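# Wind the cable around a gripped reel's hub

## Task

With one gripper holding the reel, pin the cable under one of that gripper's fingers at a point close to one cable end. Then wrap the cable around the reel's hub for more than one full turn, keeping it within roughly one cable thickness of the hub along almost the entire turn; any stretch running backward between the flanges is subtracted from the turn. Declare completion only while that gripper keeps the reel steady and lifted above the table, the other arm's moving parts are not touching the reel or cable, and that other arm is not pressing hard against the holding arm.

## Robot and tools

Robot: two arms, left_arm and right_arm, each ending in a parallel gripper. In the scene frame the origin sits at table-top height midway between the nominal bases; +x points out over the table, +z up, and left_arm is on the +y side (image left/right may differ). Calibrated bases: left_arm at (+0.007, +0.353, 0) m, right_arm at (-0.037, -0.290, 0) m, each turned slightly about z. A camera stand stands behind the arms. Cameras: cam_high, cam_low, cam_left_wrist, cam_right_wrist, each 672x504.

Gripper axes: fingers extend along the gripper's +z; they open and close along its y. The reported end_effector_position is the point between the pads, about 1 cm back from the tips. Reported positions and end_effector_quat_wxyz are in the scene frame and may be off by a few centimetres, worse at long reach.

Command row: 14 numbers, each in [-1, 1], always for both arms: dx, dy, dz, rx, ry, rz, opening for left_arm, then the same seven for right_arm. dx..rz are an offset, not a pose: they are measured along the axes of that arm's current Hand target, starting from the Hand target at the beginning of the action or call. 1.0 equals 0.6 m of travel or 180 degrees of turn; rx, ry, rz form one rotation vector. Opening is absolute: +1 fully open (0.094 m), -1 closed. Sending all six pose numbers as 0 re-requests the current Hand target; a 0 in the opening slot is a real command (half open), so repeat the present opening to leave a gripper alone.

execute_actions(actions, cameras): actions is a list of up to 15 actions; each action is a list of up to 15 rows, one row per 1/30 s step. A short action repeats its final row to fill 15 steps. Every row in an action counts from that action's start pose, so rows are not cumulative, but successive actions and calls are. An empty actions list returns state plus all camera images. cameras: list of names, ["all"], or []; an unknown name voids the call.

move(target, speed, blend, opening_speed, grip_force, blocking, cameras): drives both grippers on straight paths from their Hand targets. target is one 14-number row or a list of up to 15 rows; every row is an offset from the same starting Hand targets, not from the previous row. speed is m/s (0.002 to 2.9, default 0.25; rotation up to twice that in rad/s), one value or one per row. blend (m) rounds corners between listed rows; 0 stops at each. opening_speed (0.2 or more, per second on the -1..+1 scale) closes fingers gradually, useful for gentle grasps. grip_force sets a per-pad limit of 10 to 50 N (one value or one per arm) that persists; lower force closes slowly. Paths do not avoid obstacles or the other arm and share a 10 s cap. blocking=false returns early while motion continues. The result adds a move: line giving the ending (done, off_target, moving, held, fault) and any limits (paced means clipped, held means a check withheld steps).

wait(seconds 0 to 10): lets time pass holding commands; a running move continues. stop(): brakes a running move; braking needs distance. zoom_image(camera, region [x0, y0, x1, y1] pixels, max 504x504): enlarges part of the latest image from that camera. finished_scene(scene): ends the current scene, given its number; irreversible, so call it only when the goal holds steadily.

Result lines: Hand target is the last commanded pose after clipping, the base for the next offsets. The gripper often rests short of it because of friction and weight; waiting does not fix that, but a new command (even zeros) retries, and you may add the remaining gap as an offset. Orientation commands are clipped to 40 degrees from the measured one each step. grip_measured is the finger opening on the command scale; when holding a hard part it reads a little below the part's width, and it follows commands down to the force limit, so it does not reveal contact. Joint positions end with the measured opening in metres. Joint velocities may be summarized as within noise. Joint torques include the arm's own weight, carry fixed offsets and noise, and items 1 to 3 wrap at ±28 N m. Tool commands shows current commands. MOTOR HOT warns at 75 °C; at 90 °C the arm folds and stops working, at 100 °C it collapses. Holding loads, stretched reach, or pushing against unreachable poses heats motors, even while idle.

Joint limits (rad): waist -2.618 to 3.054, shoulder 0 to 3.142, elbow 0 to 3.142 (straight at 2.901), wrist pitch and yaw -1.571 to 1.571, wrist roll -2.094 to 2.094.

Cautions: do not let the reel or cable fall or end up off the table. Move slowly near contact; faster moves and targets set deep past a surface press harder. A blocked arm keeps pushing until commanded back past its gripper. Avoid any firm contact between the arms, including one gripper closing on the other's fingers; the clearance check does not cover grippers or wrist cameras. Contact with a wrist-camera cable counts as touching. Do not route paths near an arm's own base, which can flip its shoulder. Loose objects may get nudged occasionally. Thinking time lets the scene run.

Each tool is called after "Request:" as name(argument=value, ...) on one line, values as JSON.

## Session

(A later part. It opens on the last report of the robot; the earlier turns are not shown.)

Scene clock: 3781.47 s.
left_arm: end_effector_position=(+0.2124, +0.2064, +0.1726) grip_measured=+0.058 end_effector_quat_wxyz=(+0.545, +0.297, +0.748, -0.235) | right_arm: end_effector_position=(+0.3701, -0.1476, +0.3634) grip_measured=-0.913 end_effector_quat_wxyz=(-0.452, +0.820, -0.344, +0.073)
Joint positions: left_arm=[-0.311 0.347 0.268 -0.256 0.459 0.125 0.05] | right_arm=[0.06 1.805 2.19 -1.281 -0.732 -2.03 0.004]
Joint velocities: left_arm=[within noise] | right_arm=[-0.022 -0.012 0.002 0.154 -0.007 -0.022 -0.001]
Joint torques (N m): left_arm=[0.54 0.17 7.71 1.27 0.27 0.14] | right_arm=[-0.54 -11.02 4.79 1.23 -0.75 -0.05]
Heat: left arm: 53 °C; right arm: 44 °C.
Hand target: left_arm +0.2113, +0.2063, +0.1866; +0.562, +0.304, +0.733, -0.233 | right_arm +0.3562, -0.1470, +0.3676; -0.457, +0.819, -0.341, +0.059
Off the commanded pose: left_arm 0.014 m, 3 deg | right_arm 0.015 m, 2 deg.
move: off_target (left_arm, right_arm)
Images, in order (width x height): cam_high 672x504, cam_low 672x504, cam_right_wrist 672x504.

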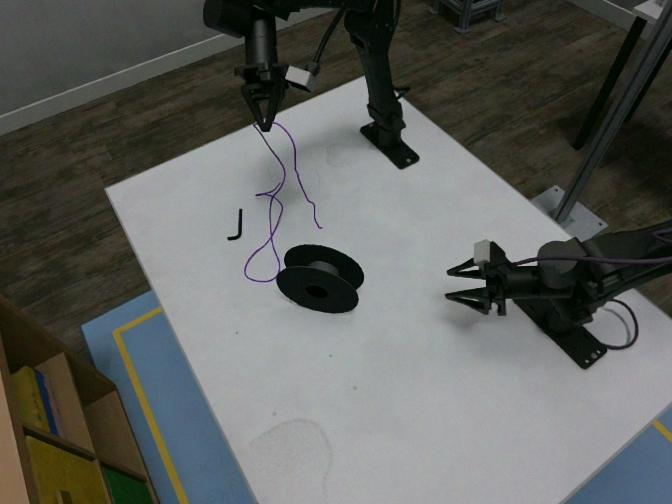

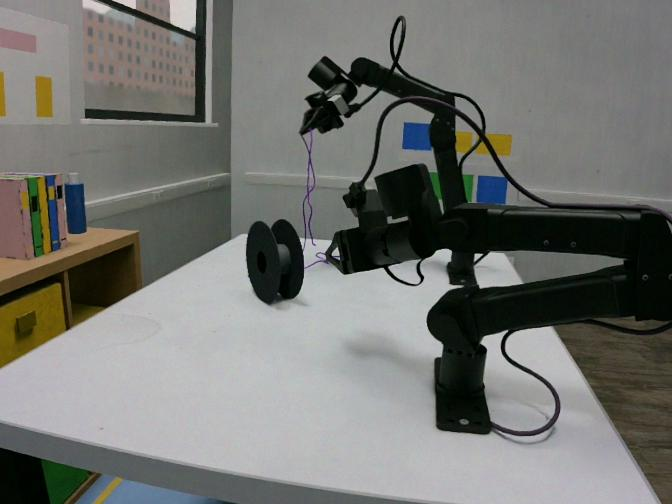

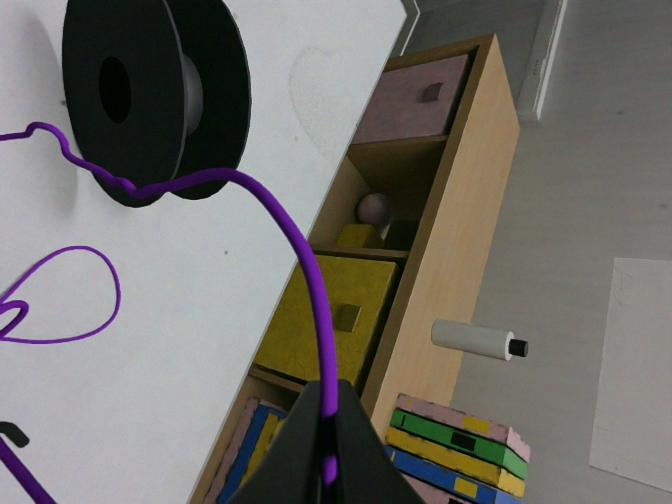

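Request:
move(target=[[0,0,0,0,0,0,0.06,-0.239,-0.0033,0.0797,0,0,0,-1],[0,0,0,0,0,0,0.06,-0.3437,-0.1358,0.3023,0,0,0,-1]], speed=0.1, blend=[0.03,0], cameras=["all"])

Request:
zoom_image(camera="cam_high", region=[240, 120, 500, 340])

Request:
zoom_image(camera="cam_low", region=[220, 80, 420, 320])

Scene clock: 3804.33 s.
left_arm: end_effector_position=(+0.2124, +0.2064, +0.1726) grip_measured=+0.058 end_effector_quat_wxyz=(+0.545, +0.297, +0.748, -0.235) | right_arm: end_effector_position=(+0.3127, +0.1310, +0.3890) grip_measured=-0.913 end_effector_quat_wxyz=(-0.477, +0.811, -0.331, +0.073)
Joint positions: left_arm=[-0.311 0.347 0.268 -0.256 0.459 0.125 0.05] | right_arm=[0.826 2.163 2.752 -1.163 -0.182 -1.451 0.004]
Joint torques (N m): left_arm=[0.54 0.18 7.72 1.26 0.27 0.13] | right_arm=[0.23 -8.99 7.27 1.81 -0.13 0.14]
Heat: left arm: 52 °C; right arm: 43 °C.
Hand target: left_arm +0.2114, +0.2063, +0.1866; +0.562, +0.304, +0.733, -0.233 | right_arm +0.3147, +0.1363, +0.3720; -0.457, +0.819, -0.341, +0.059
Off the commanded pose: left_arm 0.014 m, 3 deg | right_arm 0.018 m, 3 deg.
move: off_target (left_arm, right_arm)

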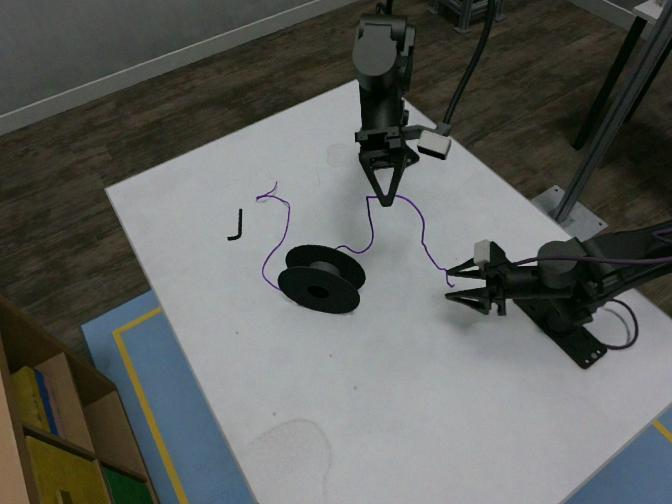

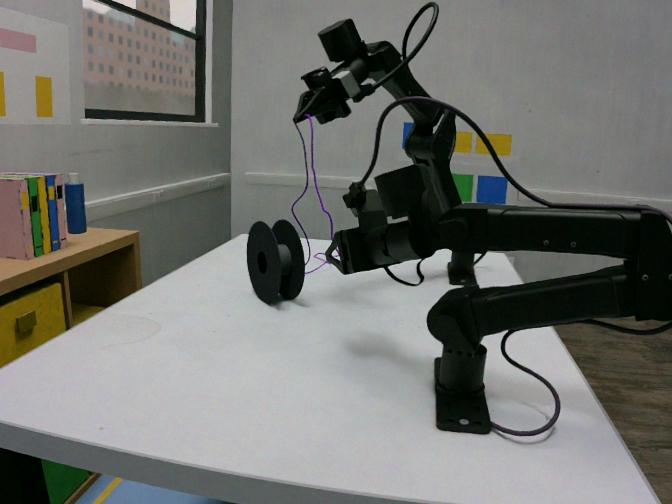

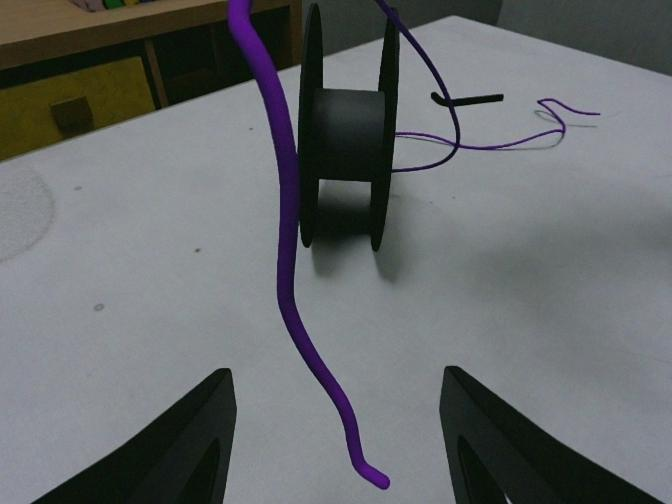

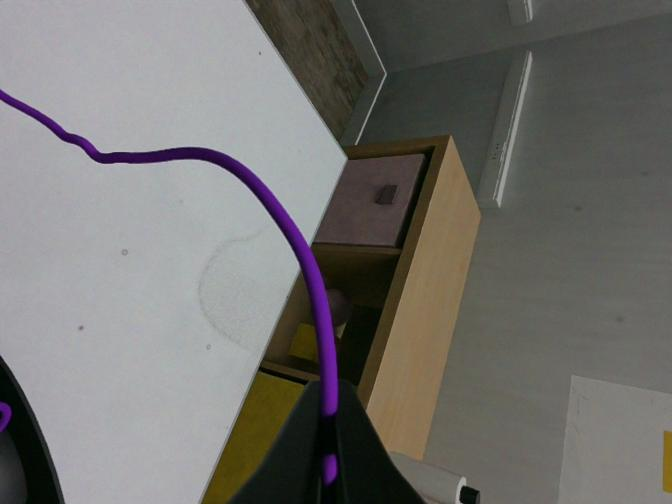

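Scaled by 1.938.

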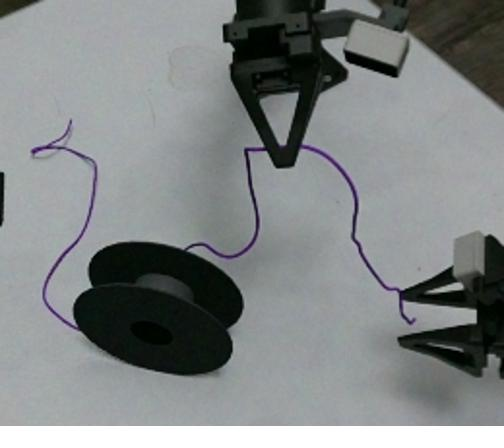

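Scaled by 2.100.

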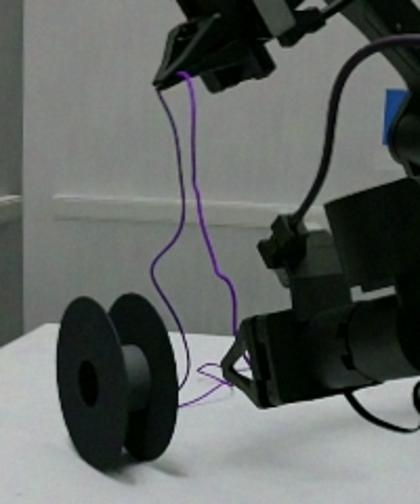

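Request:
move(target=[-0.0247,0.0148,0.234,0,0,0,0.06,0.224,0.0315,-0.0062,0,0,0,-1], speed=0.06, cameras=["all"])

Request:
zoom_image(camera="cam_high", region=[240, 120, 500, 340])

Scene clock: 3841.70 s.
left_arm: end_effector_position=(+0.3056, +0.1211, +0.1439) grip_measured=+0.058 end_effector_quat_wxyz=(+0.538, +0.311, +0.749, -0.229) | right_arm: end_effector_position=(+0.4131, +0.0449, +0.3190) grip_measured=-0.913 end_effector_quat_wxyz=(-0.445, +0.821, -0.353, +0.062)
Joint positions: left_arm=[-0.563 1.253 0.396 0.527 0.228 0.067 0.05] | right_arm=[0.52 2.131 2.432 -1.008 -0.408 -1.629 0.004]
Joint torques (N m): left_arm=[-0.43 -2.65 8.57 1.56 -0.02 -0.07] | right_arm=[-0.12 -14.67 5.24 2.04 -0.53 -0.11]
Heat: left arm: 52 °C; right arm: 45 °C.
Hand target: left_arm +0.3162, +0.1139, +0.1643; +0.562, +0.304, +0.733, -0.233 | right_arm +0.4058, +0.0448, +0.3303; -0.457, +0.819, -0.341, +0.059
Off the commanded pose: left_arm 0.024 m, 3 deg | right_arm 0.013 m, 2 deg.
move: off_target (left_arm, right_arm)

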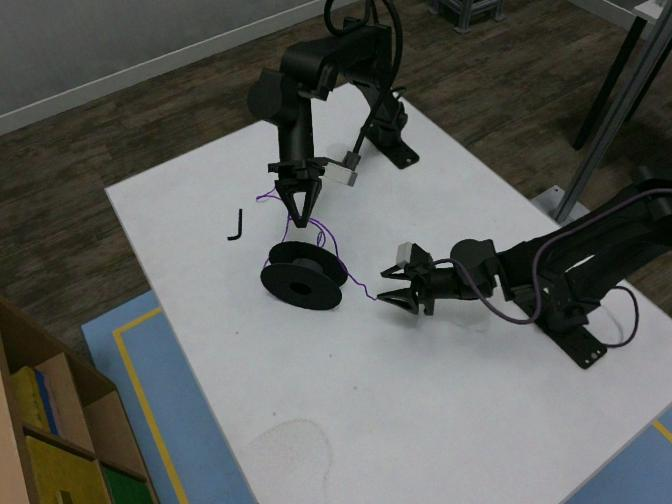

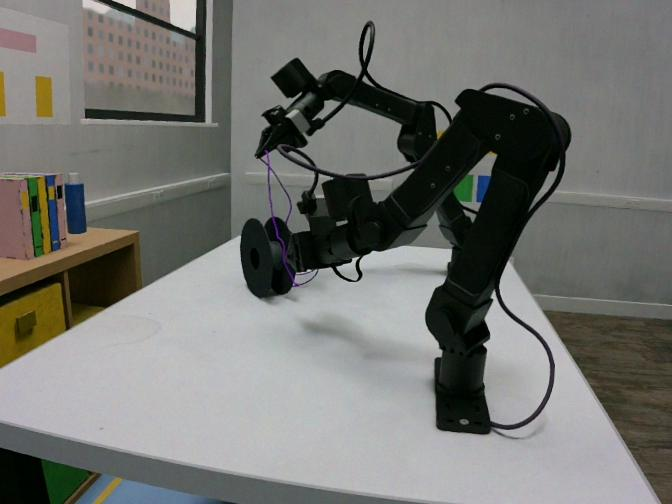

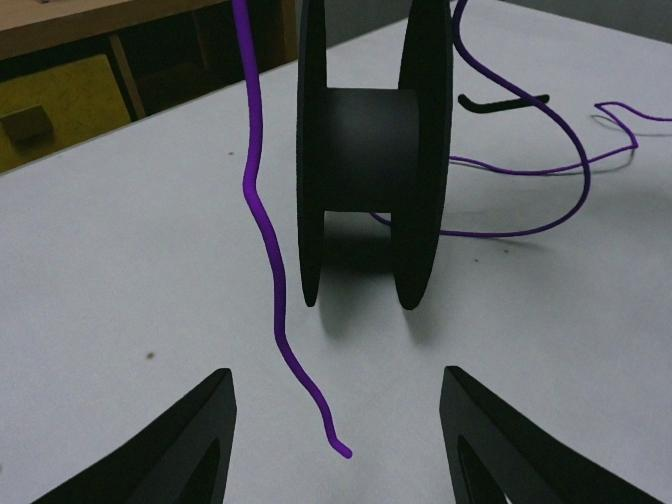

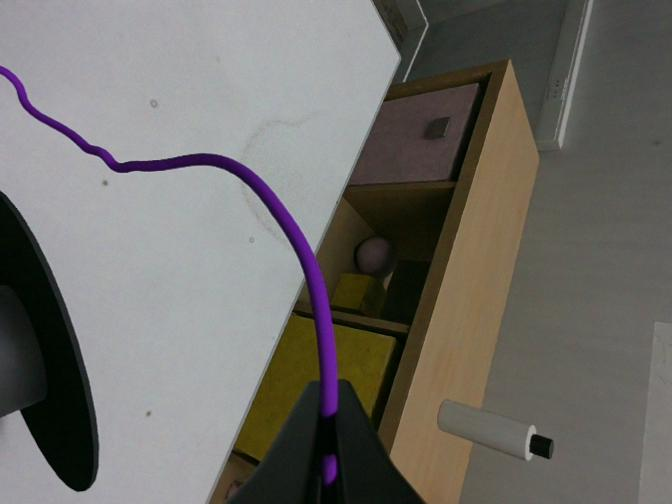

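Scaled by 1.938.

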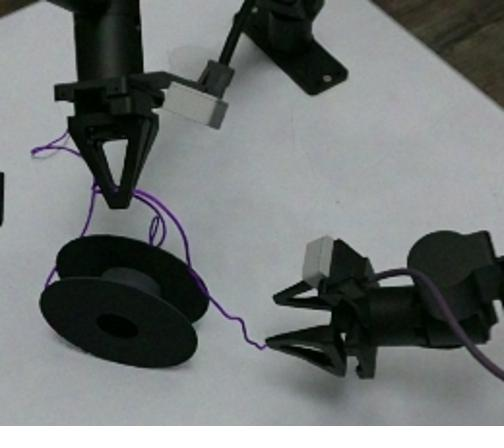

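Request:
move(target=[-0.025,0.0167,0.121,0,0,0,0.06,0.1282,0.0262,-0.0422,0,0,0,-1], speed=0.05, cameras=["all"])

Request:
zoom_image(camera="cam_high", region=[240, 120, 500, 340])

Request:
zoom_image(camera="cam_left_wrist", region=[180, 0, 520, 504])

Scene clock: 3866.73 s.
left_arm: end_effector_position=(+0.3655, +0.0763, +0.1440) grip_measured=+0.058 end_effector_quat_wxyz=(+0.542, +0.311, +0.747, -0.229) | right_arm: end_effector_position=(+0.4523, -0.0274, +0.3187) grip_measured=-0.913 end_effector_quat_wxyz=(-0.459, +0.815, -0.345, +0.076)
Joint positions: left_arm=[-0.586 1.582 0.65 0.612 0.206 0.061 0.05] | right_arm=[0.33 2.131 2.412 -1.008 -0.548 -1.769 0.004]
Joint torques (N m): left_arm=[-0.44 -5 8.17 1.58 -0.04 -0.08] | right_arm=[-0.13 -12.23 6.68 1.6 -0.63 -0.09]
Heat: left arm: 54 °C; right arm: 45 °C.
Hand target: left_arm +0.3756, +0.0686, +0.1600; +0.562, +0.304, +0.733, -0.233 | right_arm +0.4460, -0.0259, +0.3159; -0.457, +0.819, -0.341, +0.059
Off the commanded pose: left_arm 0.020 m, 3 deg | right_arm 0.007 m, 2 deg.
move: off_target (left_arm)

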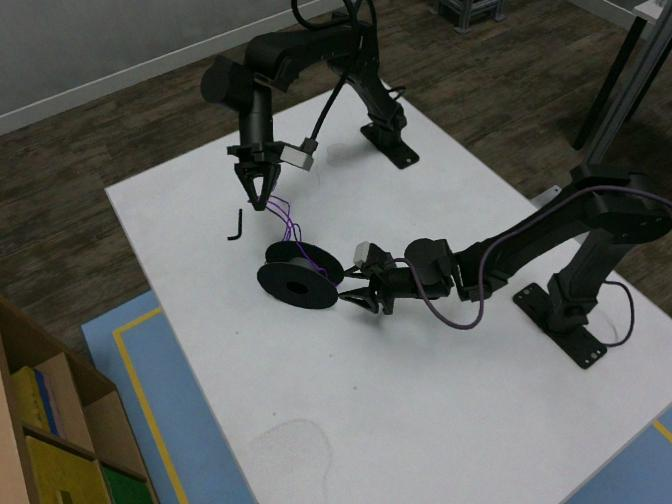

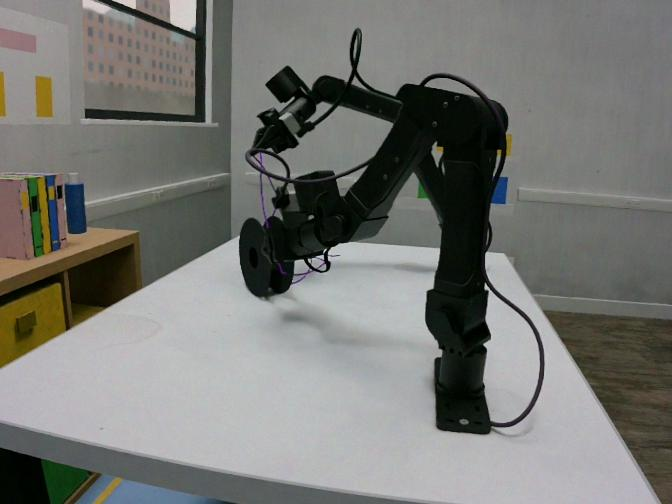

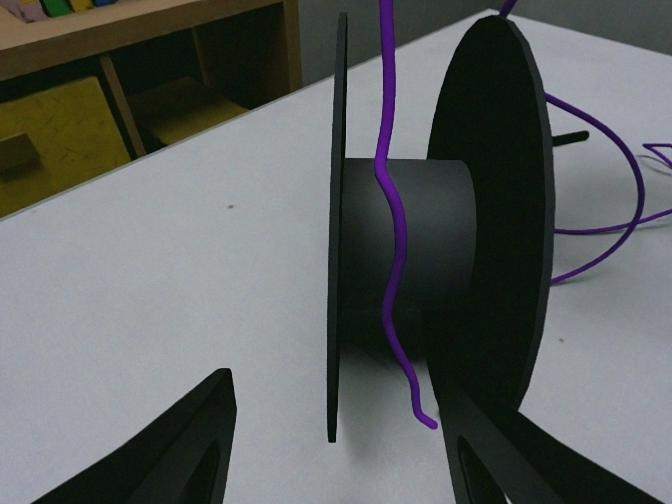

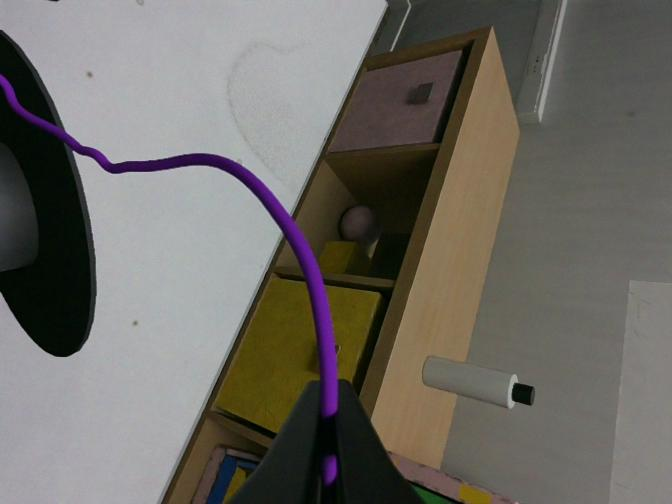

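Scaled by 1.938.

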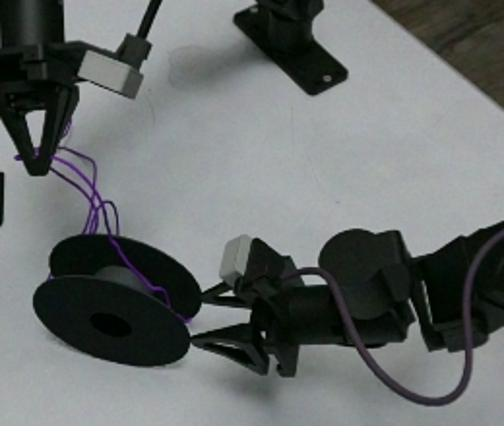

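Scaled by 1.000.

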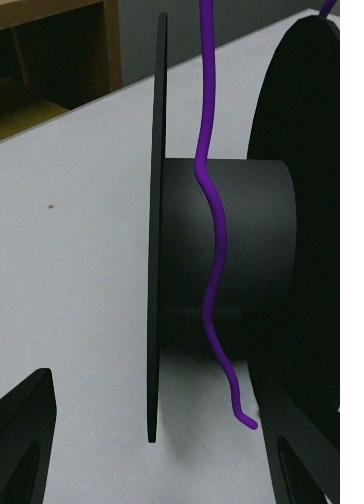

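Request:
move(target=[-0.007,0,0.075,0,0,0,0.06,0.0012,-0.0067,0.0092,0,0,0,-1], speed=0.04, cameras=["all"])

Request:
zoom_image(camera="cam_left_wrist", region=[180, 0, 520, 504])

Scene clock: 3879.33 s.
left_arm: end_effector_position=(+0.3971, +0.0450, +0.1384) grip_measured=+0.058 end_effector_quat_wxyz=(+0.543, +0.311, +0.746, -0.229) | right_arm: end_effector_position=(+0.4511, -0.0277, +0.3310) grip_measured=-0.913 end_effector_quat_wxyz=(-0.466, +0.813, -0.340, +0.085)
Joint positions: left_arm=[-0.613 1.754 0.812 0.626 0.181 0.054 0.05] | right_arm=[0.33 2.131 2.449 -1.02 -0.548 -1.77 0.004]
Joint torques (N m): left_arm=[-0.42 -6.38 8.17 1.58 -0.07 -0.07] | right_arm=[0.49 -9.61 8.28 1.56 -0.54 0]
Heat: left arm: 53 °C; right arm: 45 °C.
Hand target: left_arm +0.4069, +0.0370, +0.1523; +0.562, +0.304, +0.733, -0.233 | right_arm +0.4509, -0.0211, +0.3159; -0.457, +0.819, -0.341, +0.059
Off the commanded pose: left_arm 0.019 m, 3 deg | right_arm 0.017 m, 3 deg.
move: off_target (left_arm, right_arm)

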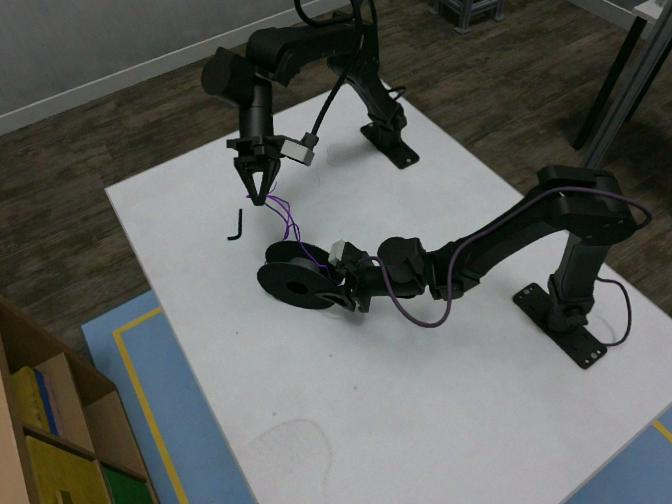

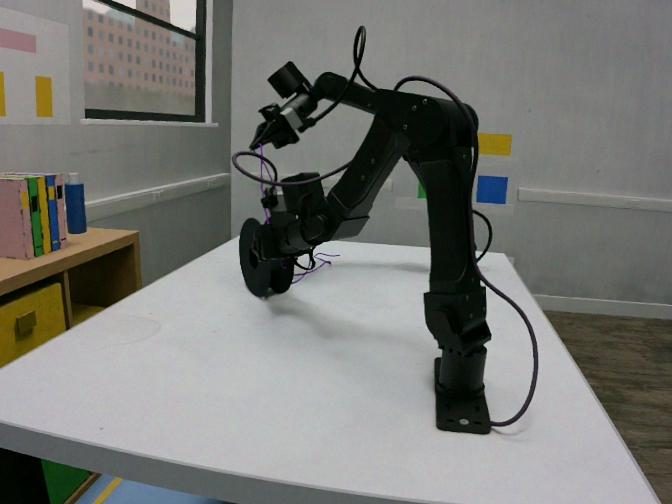

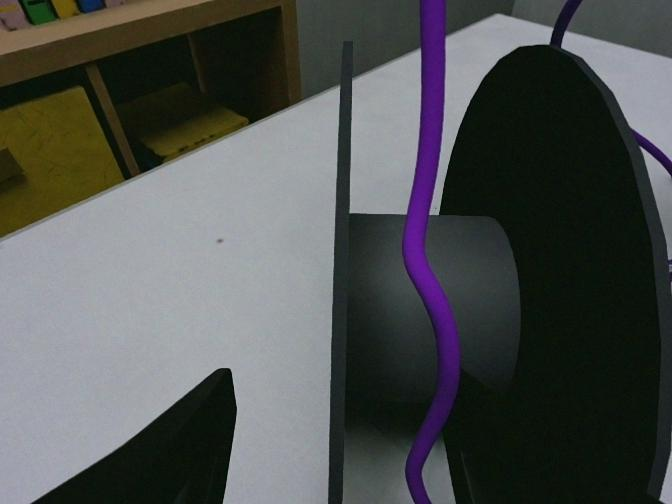

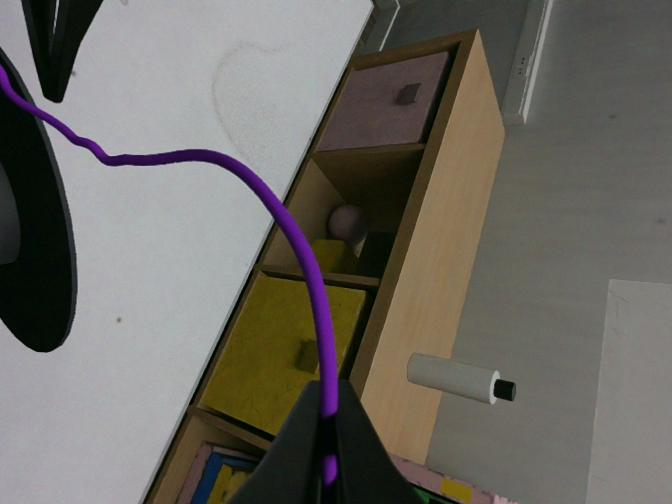

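Scaled by 1.000.

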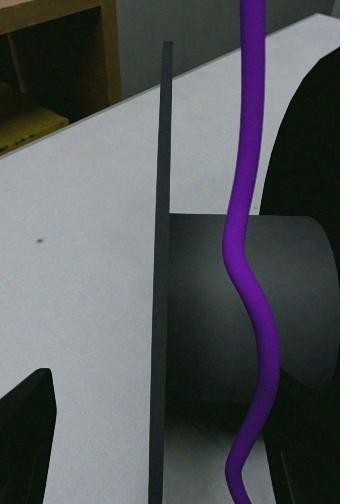

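Request:
move(target=[-0.007,0,0.028,0,0,0,0.06,0.0275,-0.0053,-0.0008,0,0,0,-1], speed=0.04, cameras=["all"])

Request:
zoom_image(camera="cam_left_wrist", region=[180, 0, 520, 504])

Scene clock: 3894.20 s.
left_arm: end_effector_position=(+0.4108, +0.0320, +0.1426) grip_measured=+0.058 end_effector_quat_wxyz=(+0.549, +0.310, +0.741, -0.231) | right_arm: end_effector_position=(+0.4630, -0.0332, +0.3321) grip_measured=-0.913 end_effector_quat_wxyz=(-0.467, +0.812, -0.340, +0.085)
Joint positions: left_arm=[-0.622 1.81 0.885 0.626 0.172 0.052 0.05] | right_arm=[0.31 2.22 2.608 -1.095 -0.564 -1.784 0.004]
Joint torques (N m): left_arm=[-0.44 -6.84 8.24 1.44 -0.05 -0.07] | right_arm=[-0.32 -9.69 7.98 1.53 -0.6 -0.07]
Heat: left arm: 52 °C; right arm: 43 °C.
Hand target: left_arm +0.4192, +0.0249, +0.1521; +0.562, +0.304, +0.733, -0.233 | right_arm +0.4648, -0.0304, +0.3150; -0.457, +0.819, -0.341, +0.059
Off the commanded pose: left_arm 0.015 m, 2 deg | right_arm 0.017 m, 3 deg.
move: off_target (left_arm, right_arm)

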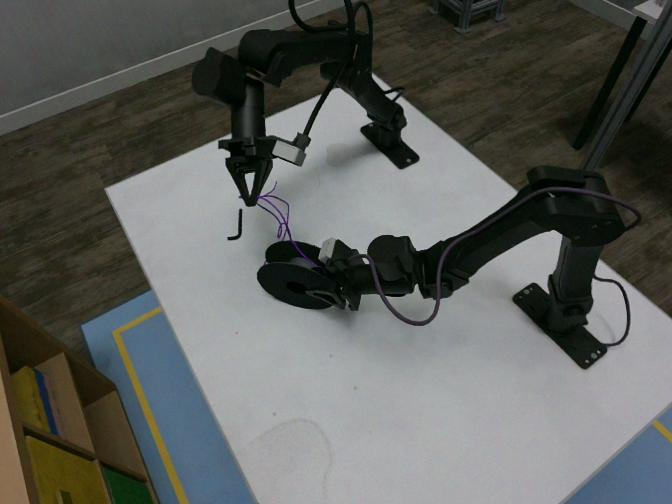

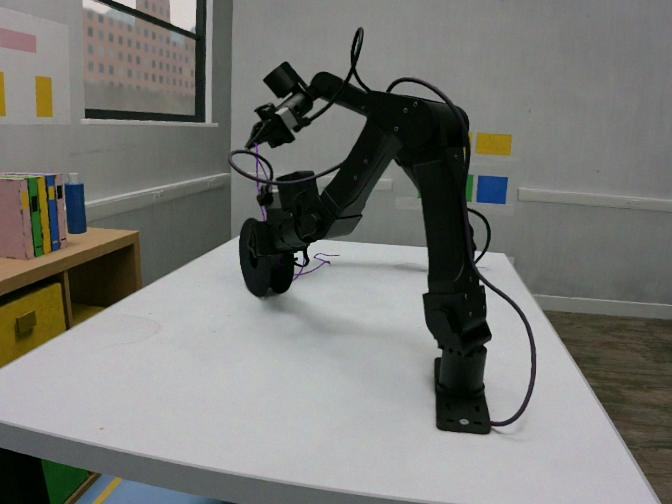

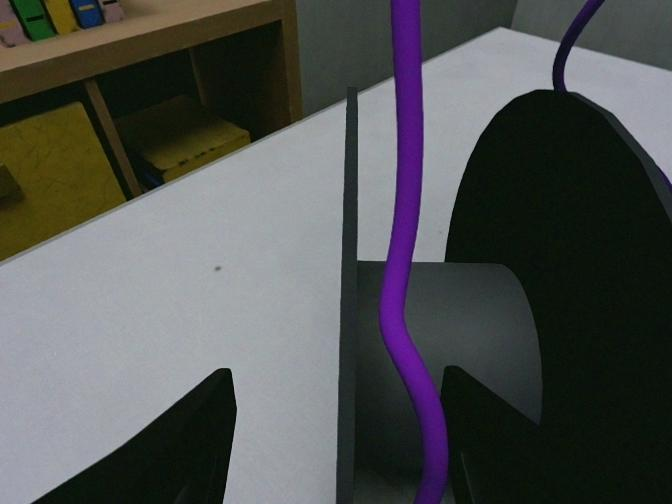

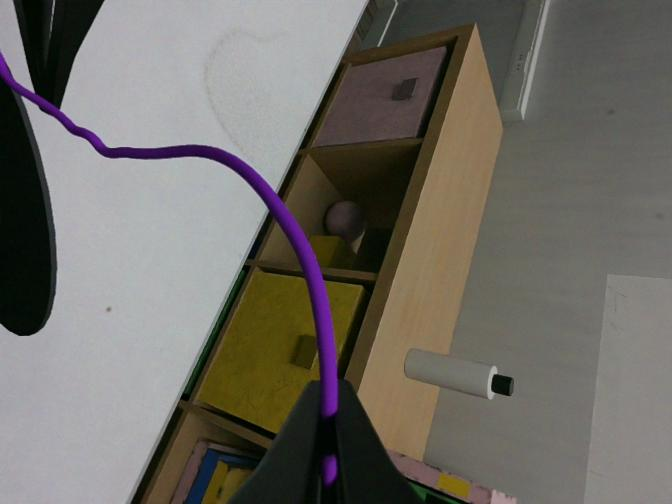

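Scaled by 1.000.

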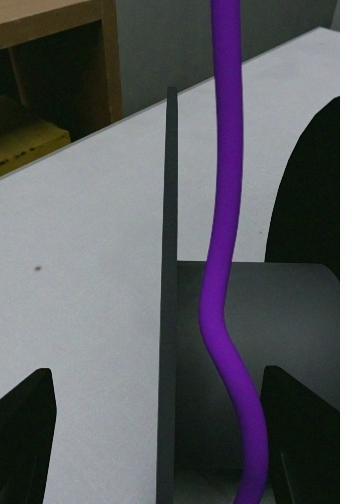

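Request:
move(target=[0,0,0,0,0,0,0.06,0.0472,0.0172,0.005,0,0,0,-1], speed=0.04, cameras=["cam_left_wrist","cam_right_wrist","cam_low"])

Request:
zoom_image(camera="cam_left_wrist", region=[180, 0, 520, 504])

Scene clock: 3907.27 s.
left_arm: end_effector_position=(+0.4108, +0.0320, +0.1426) grip_measured=+0.058 end_effector_quat_wxyz=(+0.549, +0.310, +0.741, -0.231) | right_arm: end_effector_position=(+0.4791, -0.0517, +0.3128) grip_measured=-0.913 end_effector_quat_wxyz=(-0.461, +0.815, -0.342, +0.081)
Joint positions: left_arm=[-0.622 1.81 0.885 0.626 0.172 0.052 0.05] | right_arm=[0.261 2.261 2.608 -1.095 -0.598 -1.828 0.004]
Joint torques (N m): left_arm=[-0.44 -6.84 8.21 1.44 -0.06 -0.07] | right_arm=[-0.4 -10.32 8.2 1.66 -0.66 -0.12]
Heat: left arm: 52 °C; right arm: 43 °C.
Hand target: left_arm +0.4192, +0.0249, +0.1521; +0.562, +0.304, +0.733, -0.233 | right_arm +0.4823, -0.0491, +0.2990; -0.457, +0.819, -0.341, +0.059
Off the commanded pose: left_arm 0.015 m, 2 deg | right_arm 0.014 m, 3 deg.
move: off_target (left_arm, right_arm)
Images, in order (width x height): cam_low 672x504, cam_left_wrist 672x504, cam_right_wrist 672x504.

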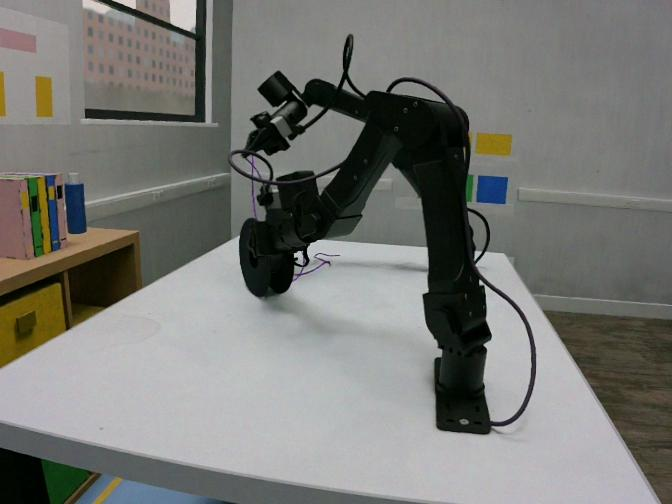

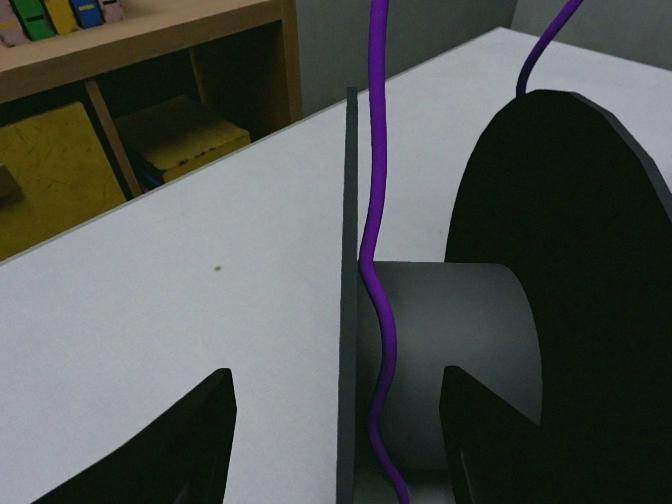

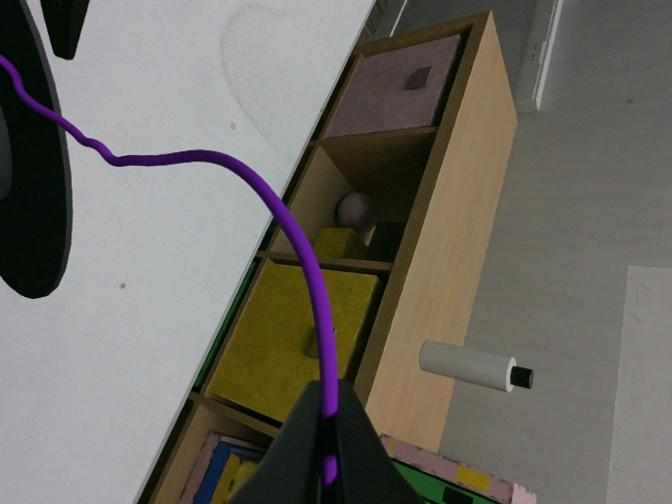

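Scaled by 1.000.

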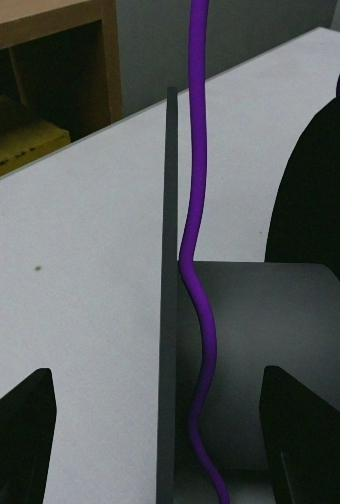

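Request:
move(target=[0,0,0,0,0,0,0.06,-0.018,0.001,0.0038,0,0,0,-1], speed=0.04, cameras=["cam_left_wrist","cam_high","cam_low"])

Request:
zoom_image(camera="cam_left_wrist", region=[180, 0, 520, 504])

Scene clock: 3918.07 s.
left_arm: end_effector_position=(+0.4108, +0.0320, +0.1426) grip_measured=+0.058 end_effector_quat_wxyz=(+0.549, +0.310, +0.741, -0.231) | right_arm: end_effector_position=(+0.4765, -0.0457, +0.3047) grip_measured=-0.913 end_effector_quat_wxyz=(-0.456, +0.819, -0.342, +0.071)
Joint positions: left_arm=[-0.622 1.81 0.885 0.626 0.172 0.052 0.05] | right_arm=[0.272 2.261 2.584 -1.092 -0.599 -1.828 0.004]
Joint torques (N m): left_arm=[-0.43 -6.86 8.23 1.44 -0.05 -0.07] | right_arm=[0.44 -13.08 5.19 1.89 -0.49 0.05]
Heat: left arm: 51 °C; right arm: 43 °C.
Hand target: left_arm +0.4192, +0.0249, +0.1521; +0.562, +0.304, +0.733, -0.233 | right_arm +0.4748, -0.0411, +0.2996; -0.457, +0.819, -0.341, +0.059
Off the commanded pose: left_arm 0.015 m, 2 deg | right_arm 0.007 m, 1 deg.
move: off_target (left_arm)
Images, in order (width x height): cam_high 672x504, cam_low 672x504, cam_left_wrist 672x504.

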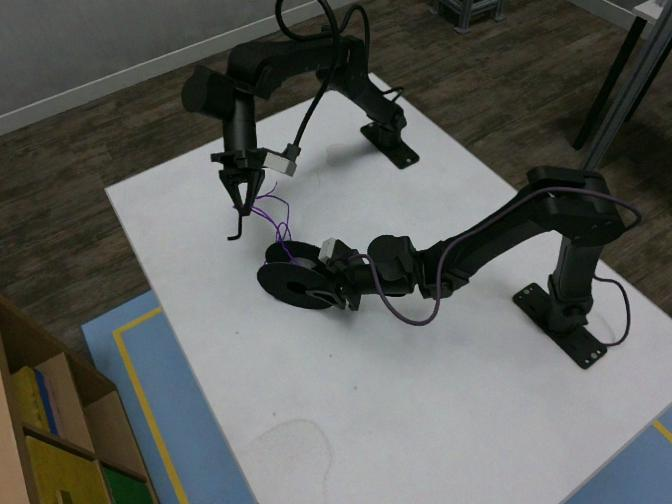

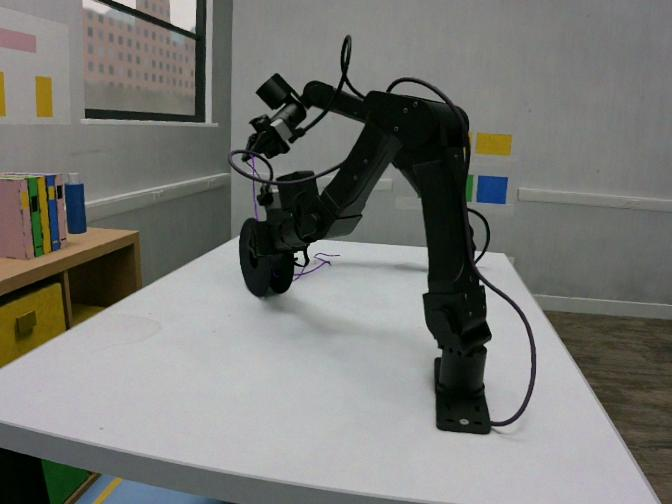

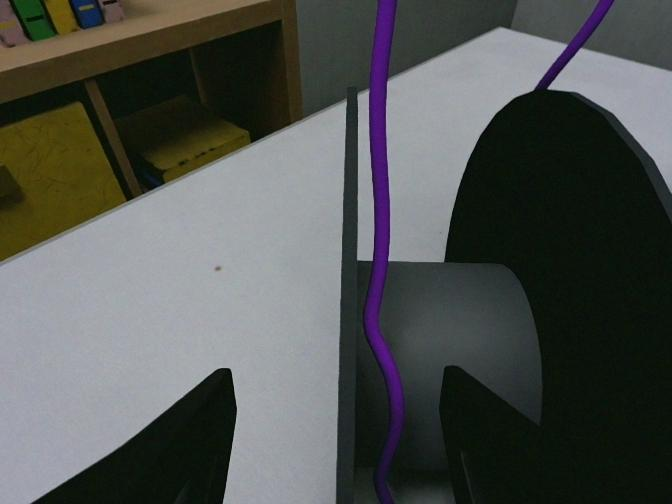

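Scaled by 1.000.

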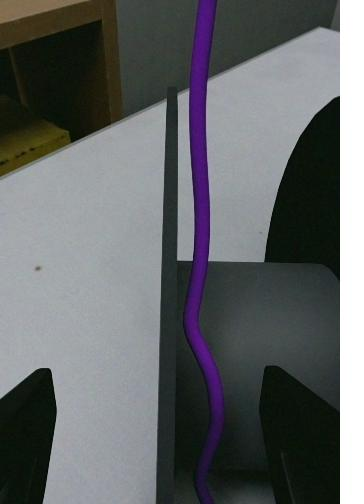

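Request:
move(target=[0,0,0,0,0,0,-1,0,0,0,0,0,0,-1], speed=0.04, opening_speed=0.4, grip_force=[50, 50], cameras=["all"])

Request:
zoom_image(camera="cam_left_wrist", region=[180, 150, 520, 504])

Scene clock: 3927.37 s.
left_arm: end_effector_position=(+0.4103, +0.0314, +0.1426) grip_measured=-0.884 end_effector_quat_wxyz=(+0.548, +0.308, +0.742, -0.233) | right_arm: end_effector_position=(+0.4767, -0.0456, +0.3048) grip_measured=-0.913 end_effector_quat_wxyz=(-0.456, +0.819, -0.341, +0.071)
Joint positions: left_arm=[-0.623 1.81 0.885 0.626 0.172 0.045 0.005] | right_arm=[0.272 2.261 2.584 -1.091 -0.599 -1.828 0.004]
Joint torques (N m): left_arm=[-0.29 -6.84 8.23 1.44 -0.05 0] | right_arm=[0.43 -13.08 5.16 1.87 -0.48 0.07]
Heat: left arm: 51 °C; right arm: 44 °C.
Hand target: left_arm +0.4192, +0.0249, +0.1521; +0.562, +0.304, +0.733, -0.233 | right_arm +0.4747, -0.0411, +0.2996; -0.457, +0.819, -0.341, +0.059
Off the commanded pose: left_arm 0.015 m, 2 deg | right_arm 0.007 m, 1 deg.
move: off_target (left_arm)

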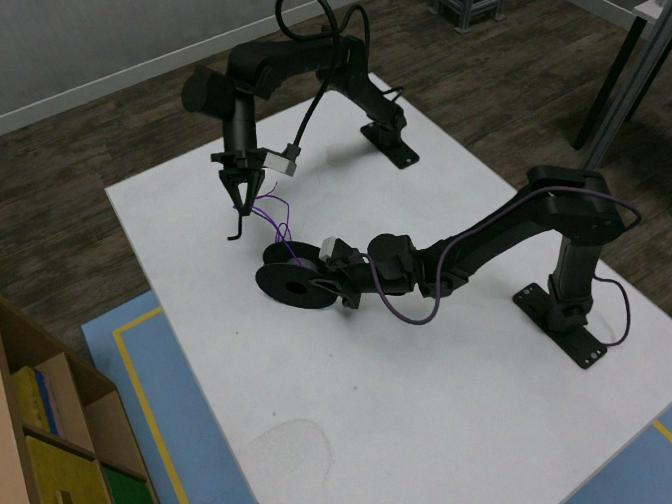

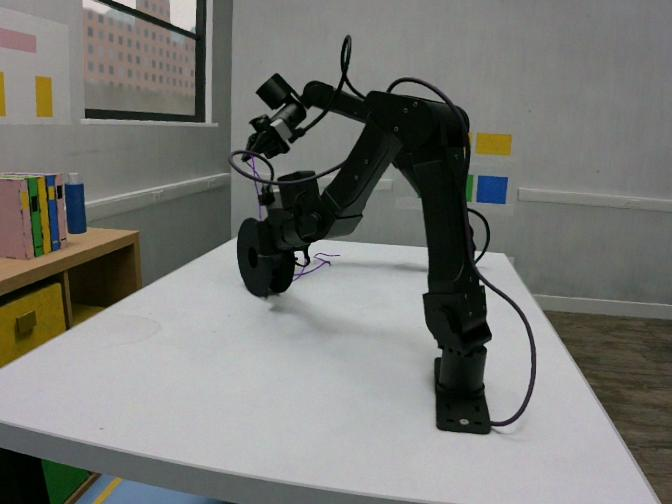

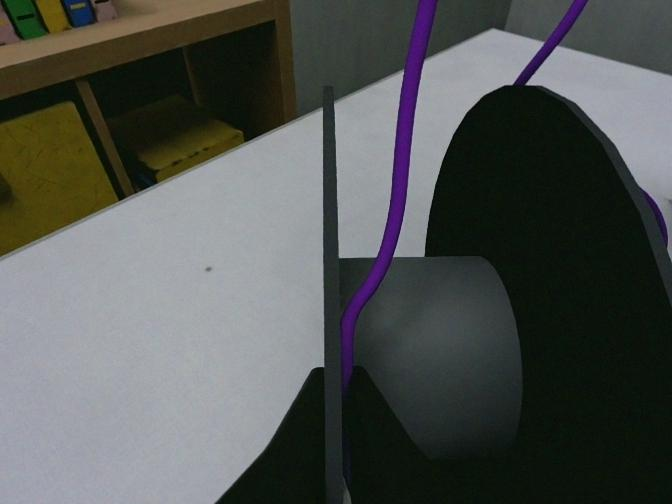

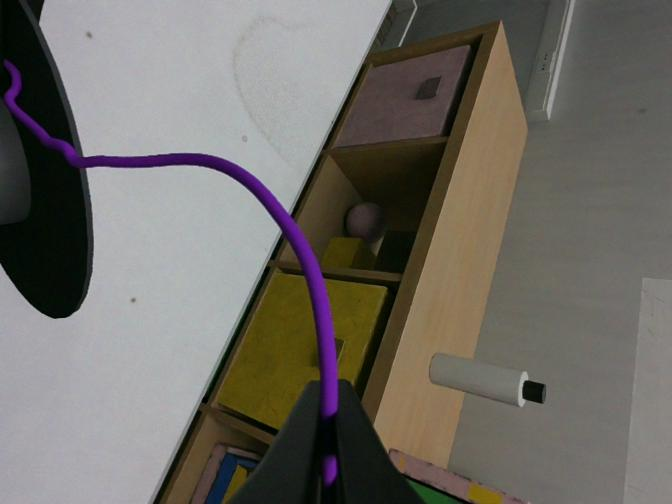

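Scaled by 1.424.

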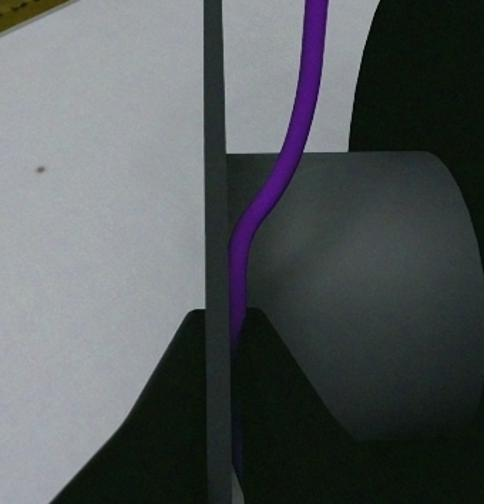

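Request:
move(target=[0,0,0,0,0,0,-1,0.1018,0.2079,0.128,0,0,0,-1], speed=0.06, cameras=["all"])

Request:
zoom_image(camera="cam_high", region=[200, 160, 400, 320])

Scene clock: 4007.23 s.
left_arm: end_effector_position=(+0.4103, +0.0314, +0.1426) grip_measured=-0.885 end_effector_quat_wxyz=(+0.548, +0.308, +0.742, -0.233) | right_arm: end_effector_position=(+0.4946, -0.0684, +0.1340) grip_measured=-0.913 end_effector_quat_wxyz=(-0.445, +0.821, -0.351, +0.063)
Joint positions: left_arm=[-0.623 1.81 0.885 0.626 0.172 0.045 0.005] | right_arm=[0.218 2.176 1.766 -0.416 -0.627 -1.873 0.004]
Joint torques (N m): left_arm=[-0.29 -6.86 8.23 1.44 -0.06 -0.01] | right_arm=[-0.42 -15.41 5.94 1.76 -0.7 -0.05]
Heat: left arm: 51 °C; right arm: 48 °C.
Hand target: left_arm +0.4192, +0.0249, +0.1521; +0.562, +0.304, +0.733, -0.233 | right_arm +0.4896, -0.0677, +0.1438; -0.457, +0.819, -0.341, +0.059
Off the commanded pose: left_arm 0.015 m, 2 deg | right_arm 0.011 m, 2 deg.
move: off_target (left_arm, right_arm)

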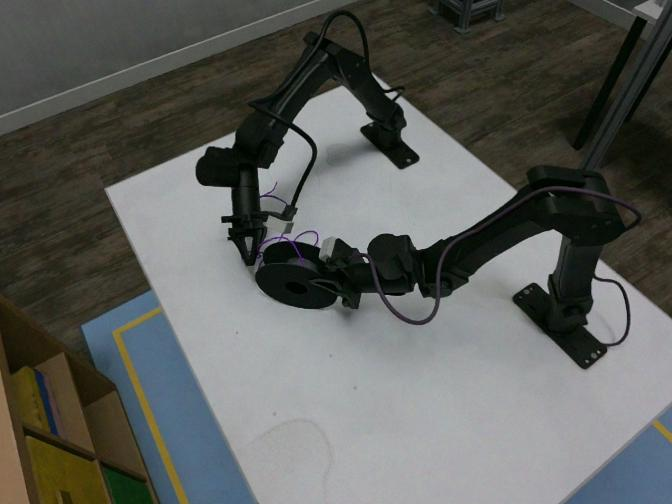

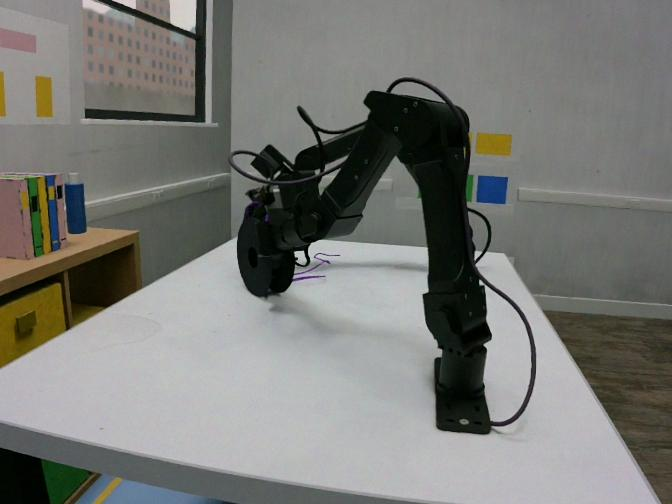

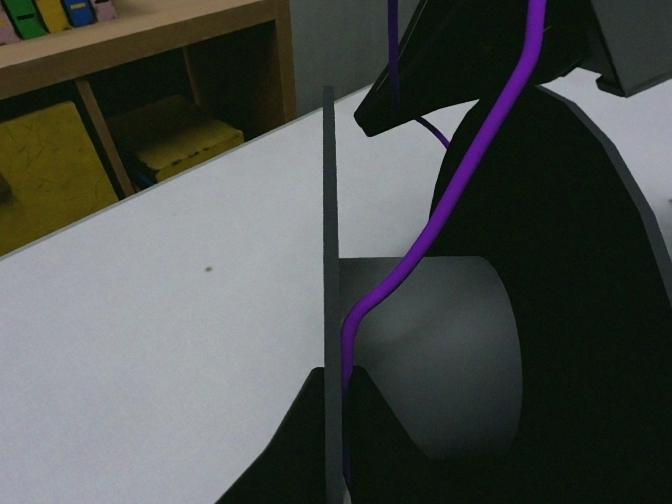

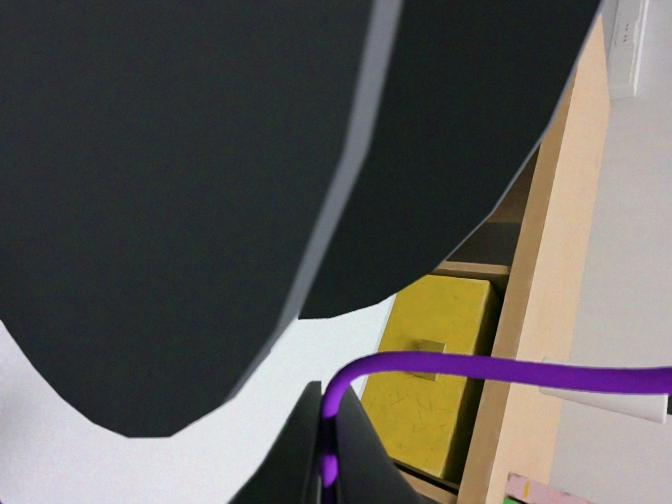

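Scaled by 2.520.

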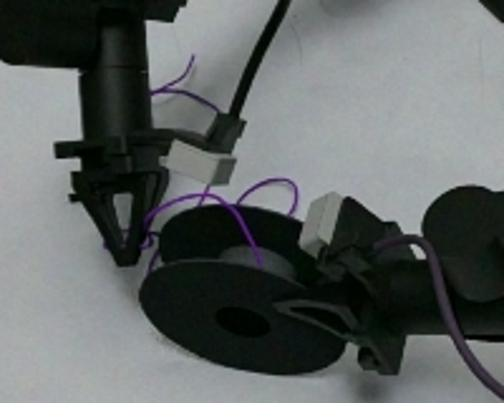

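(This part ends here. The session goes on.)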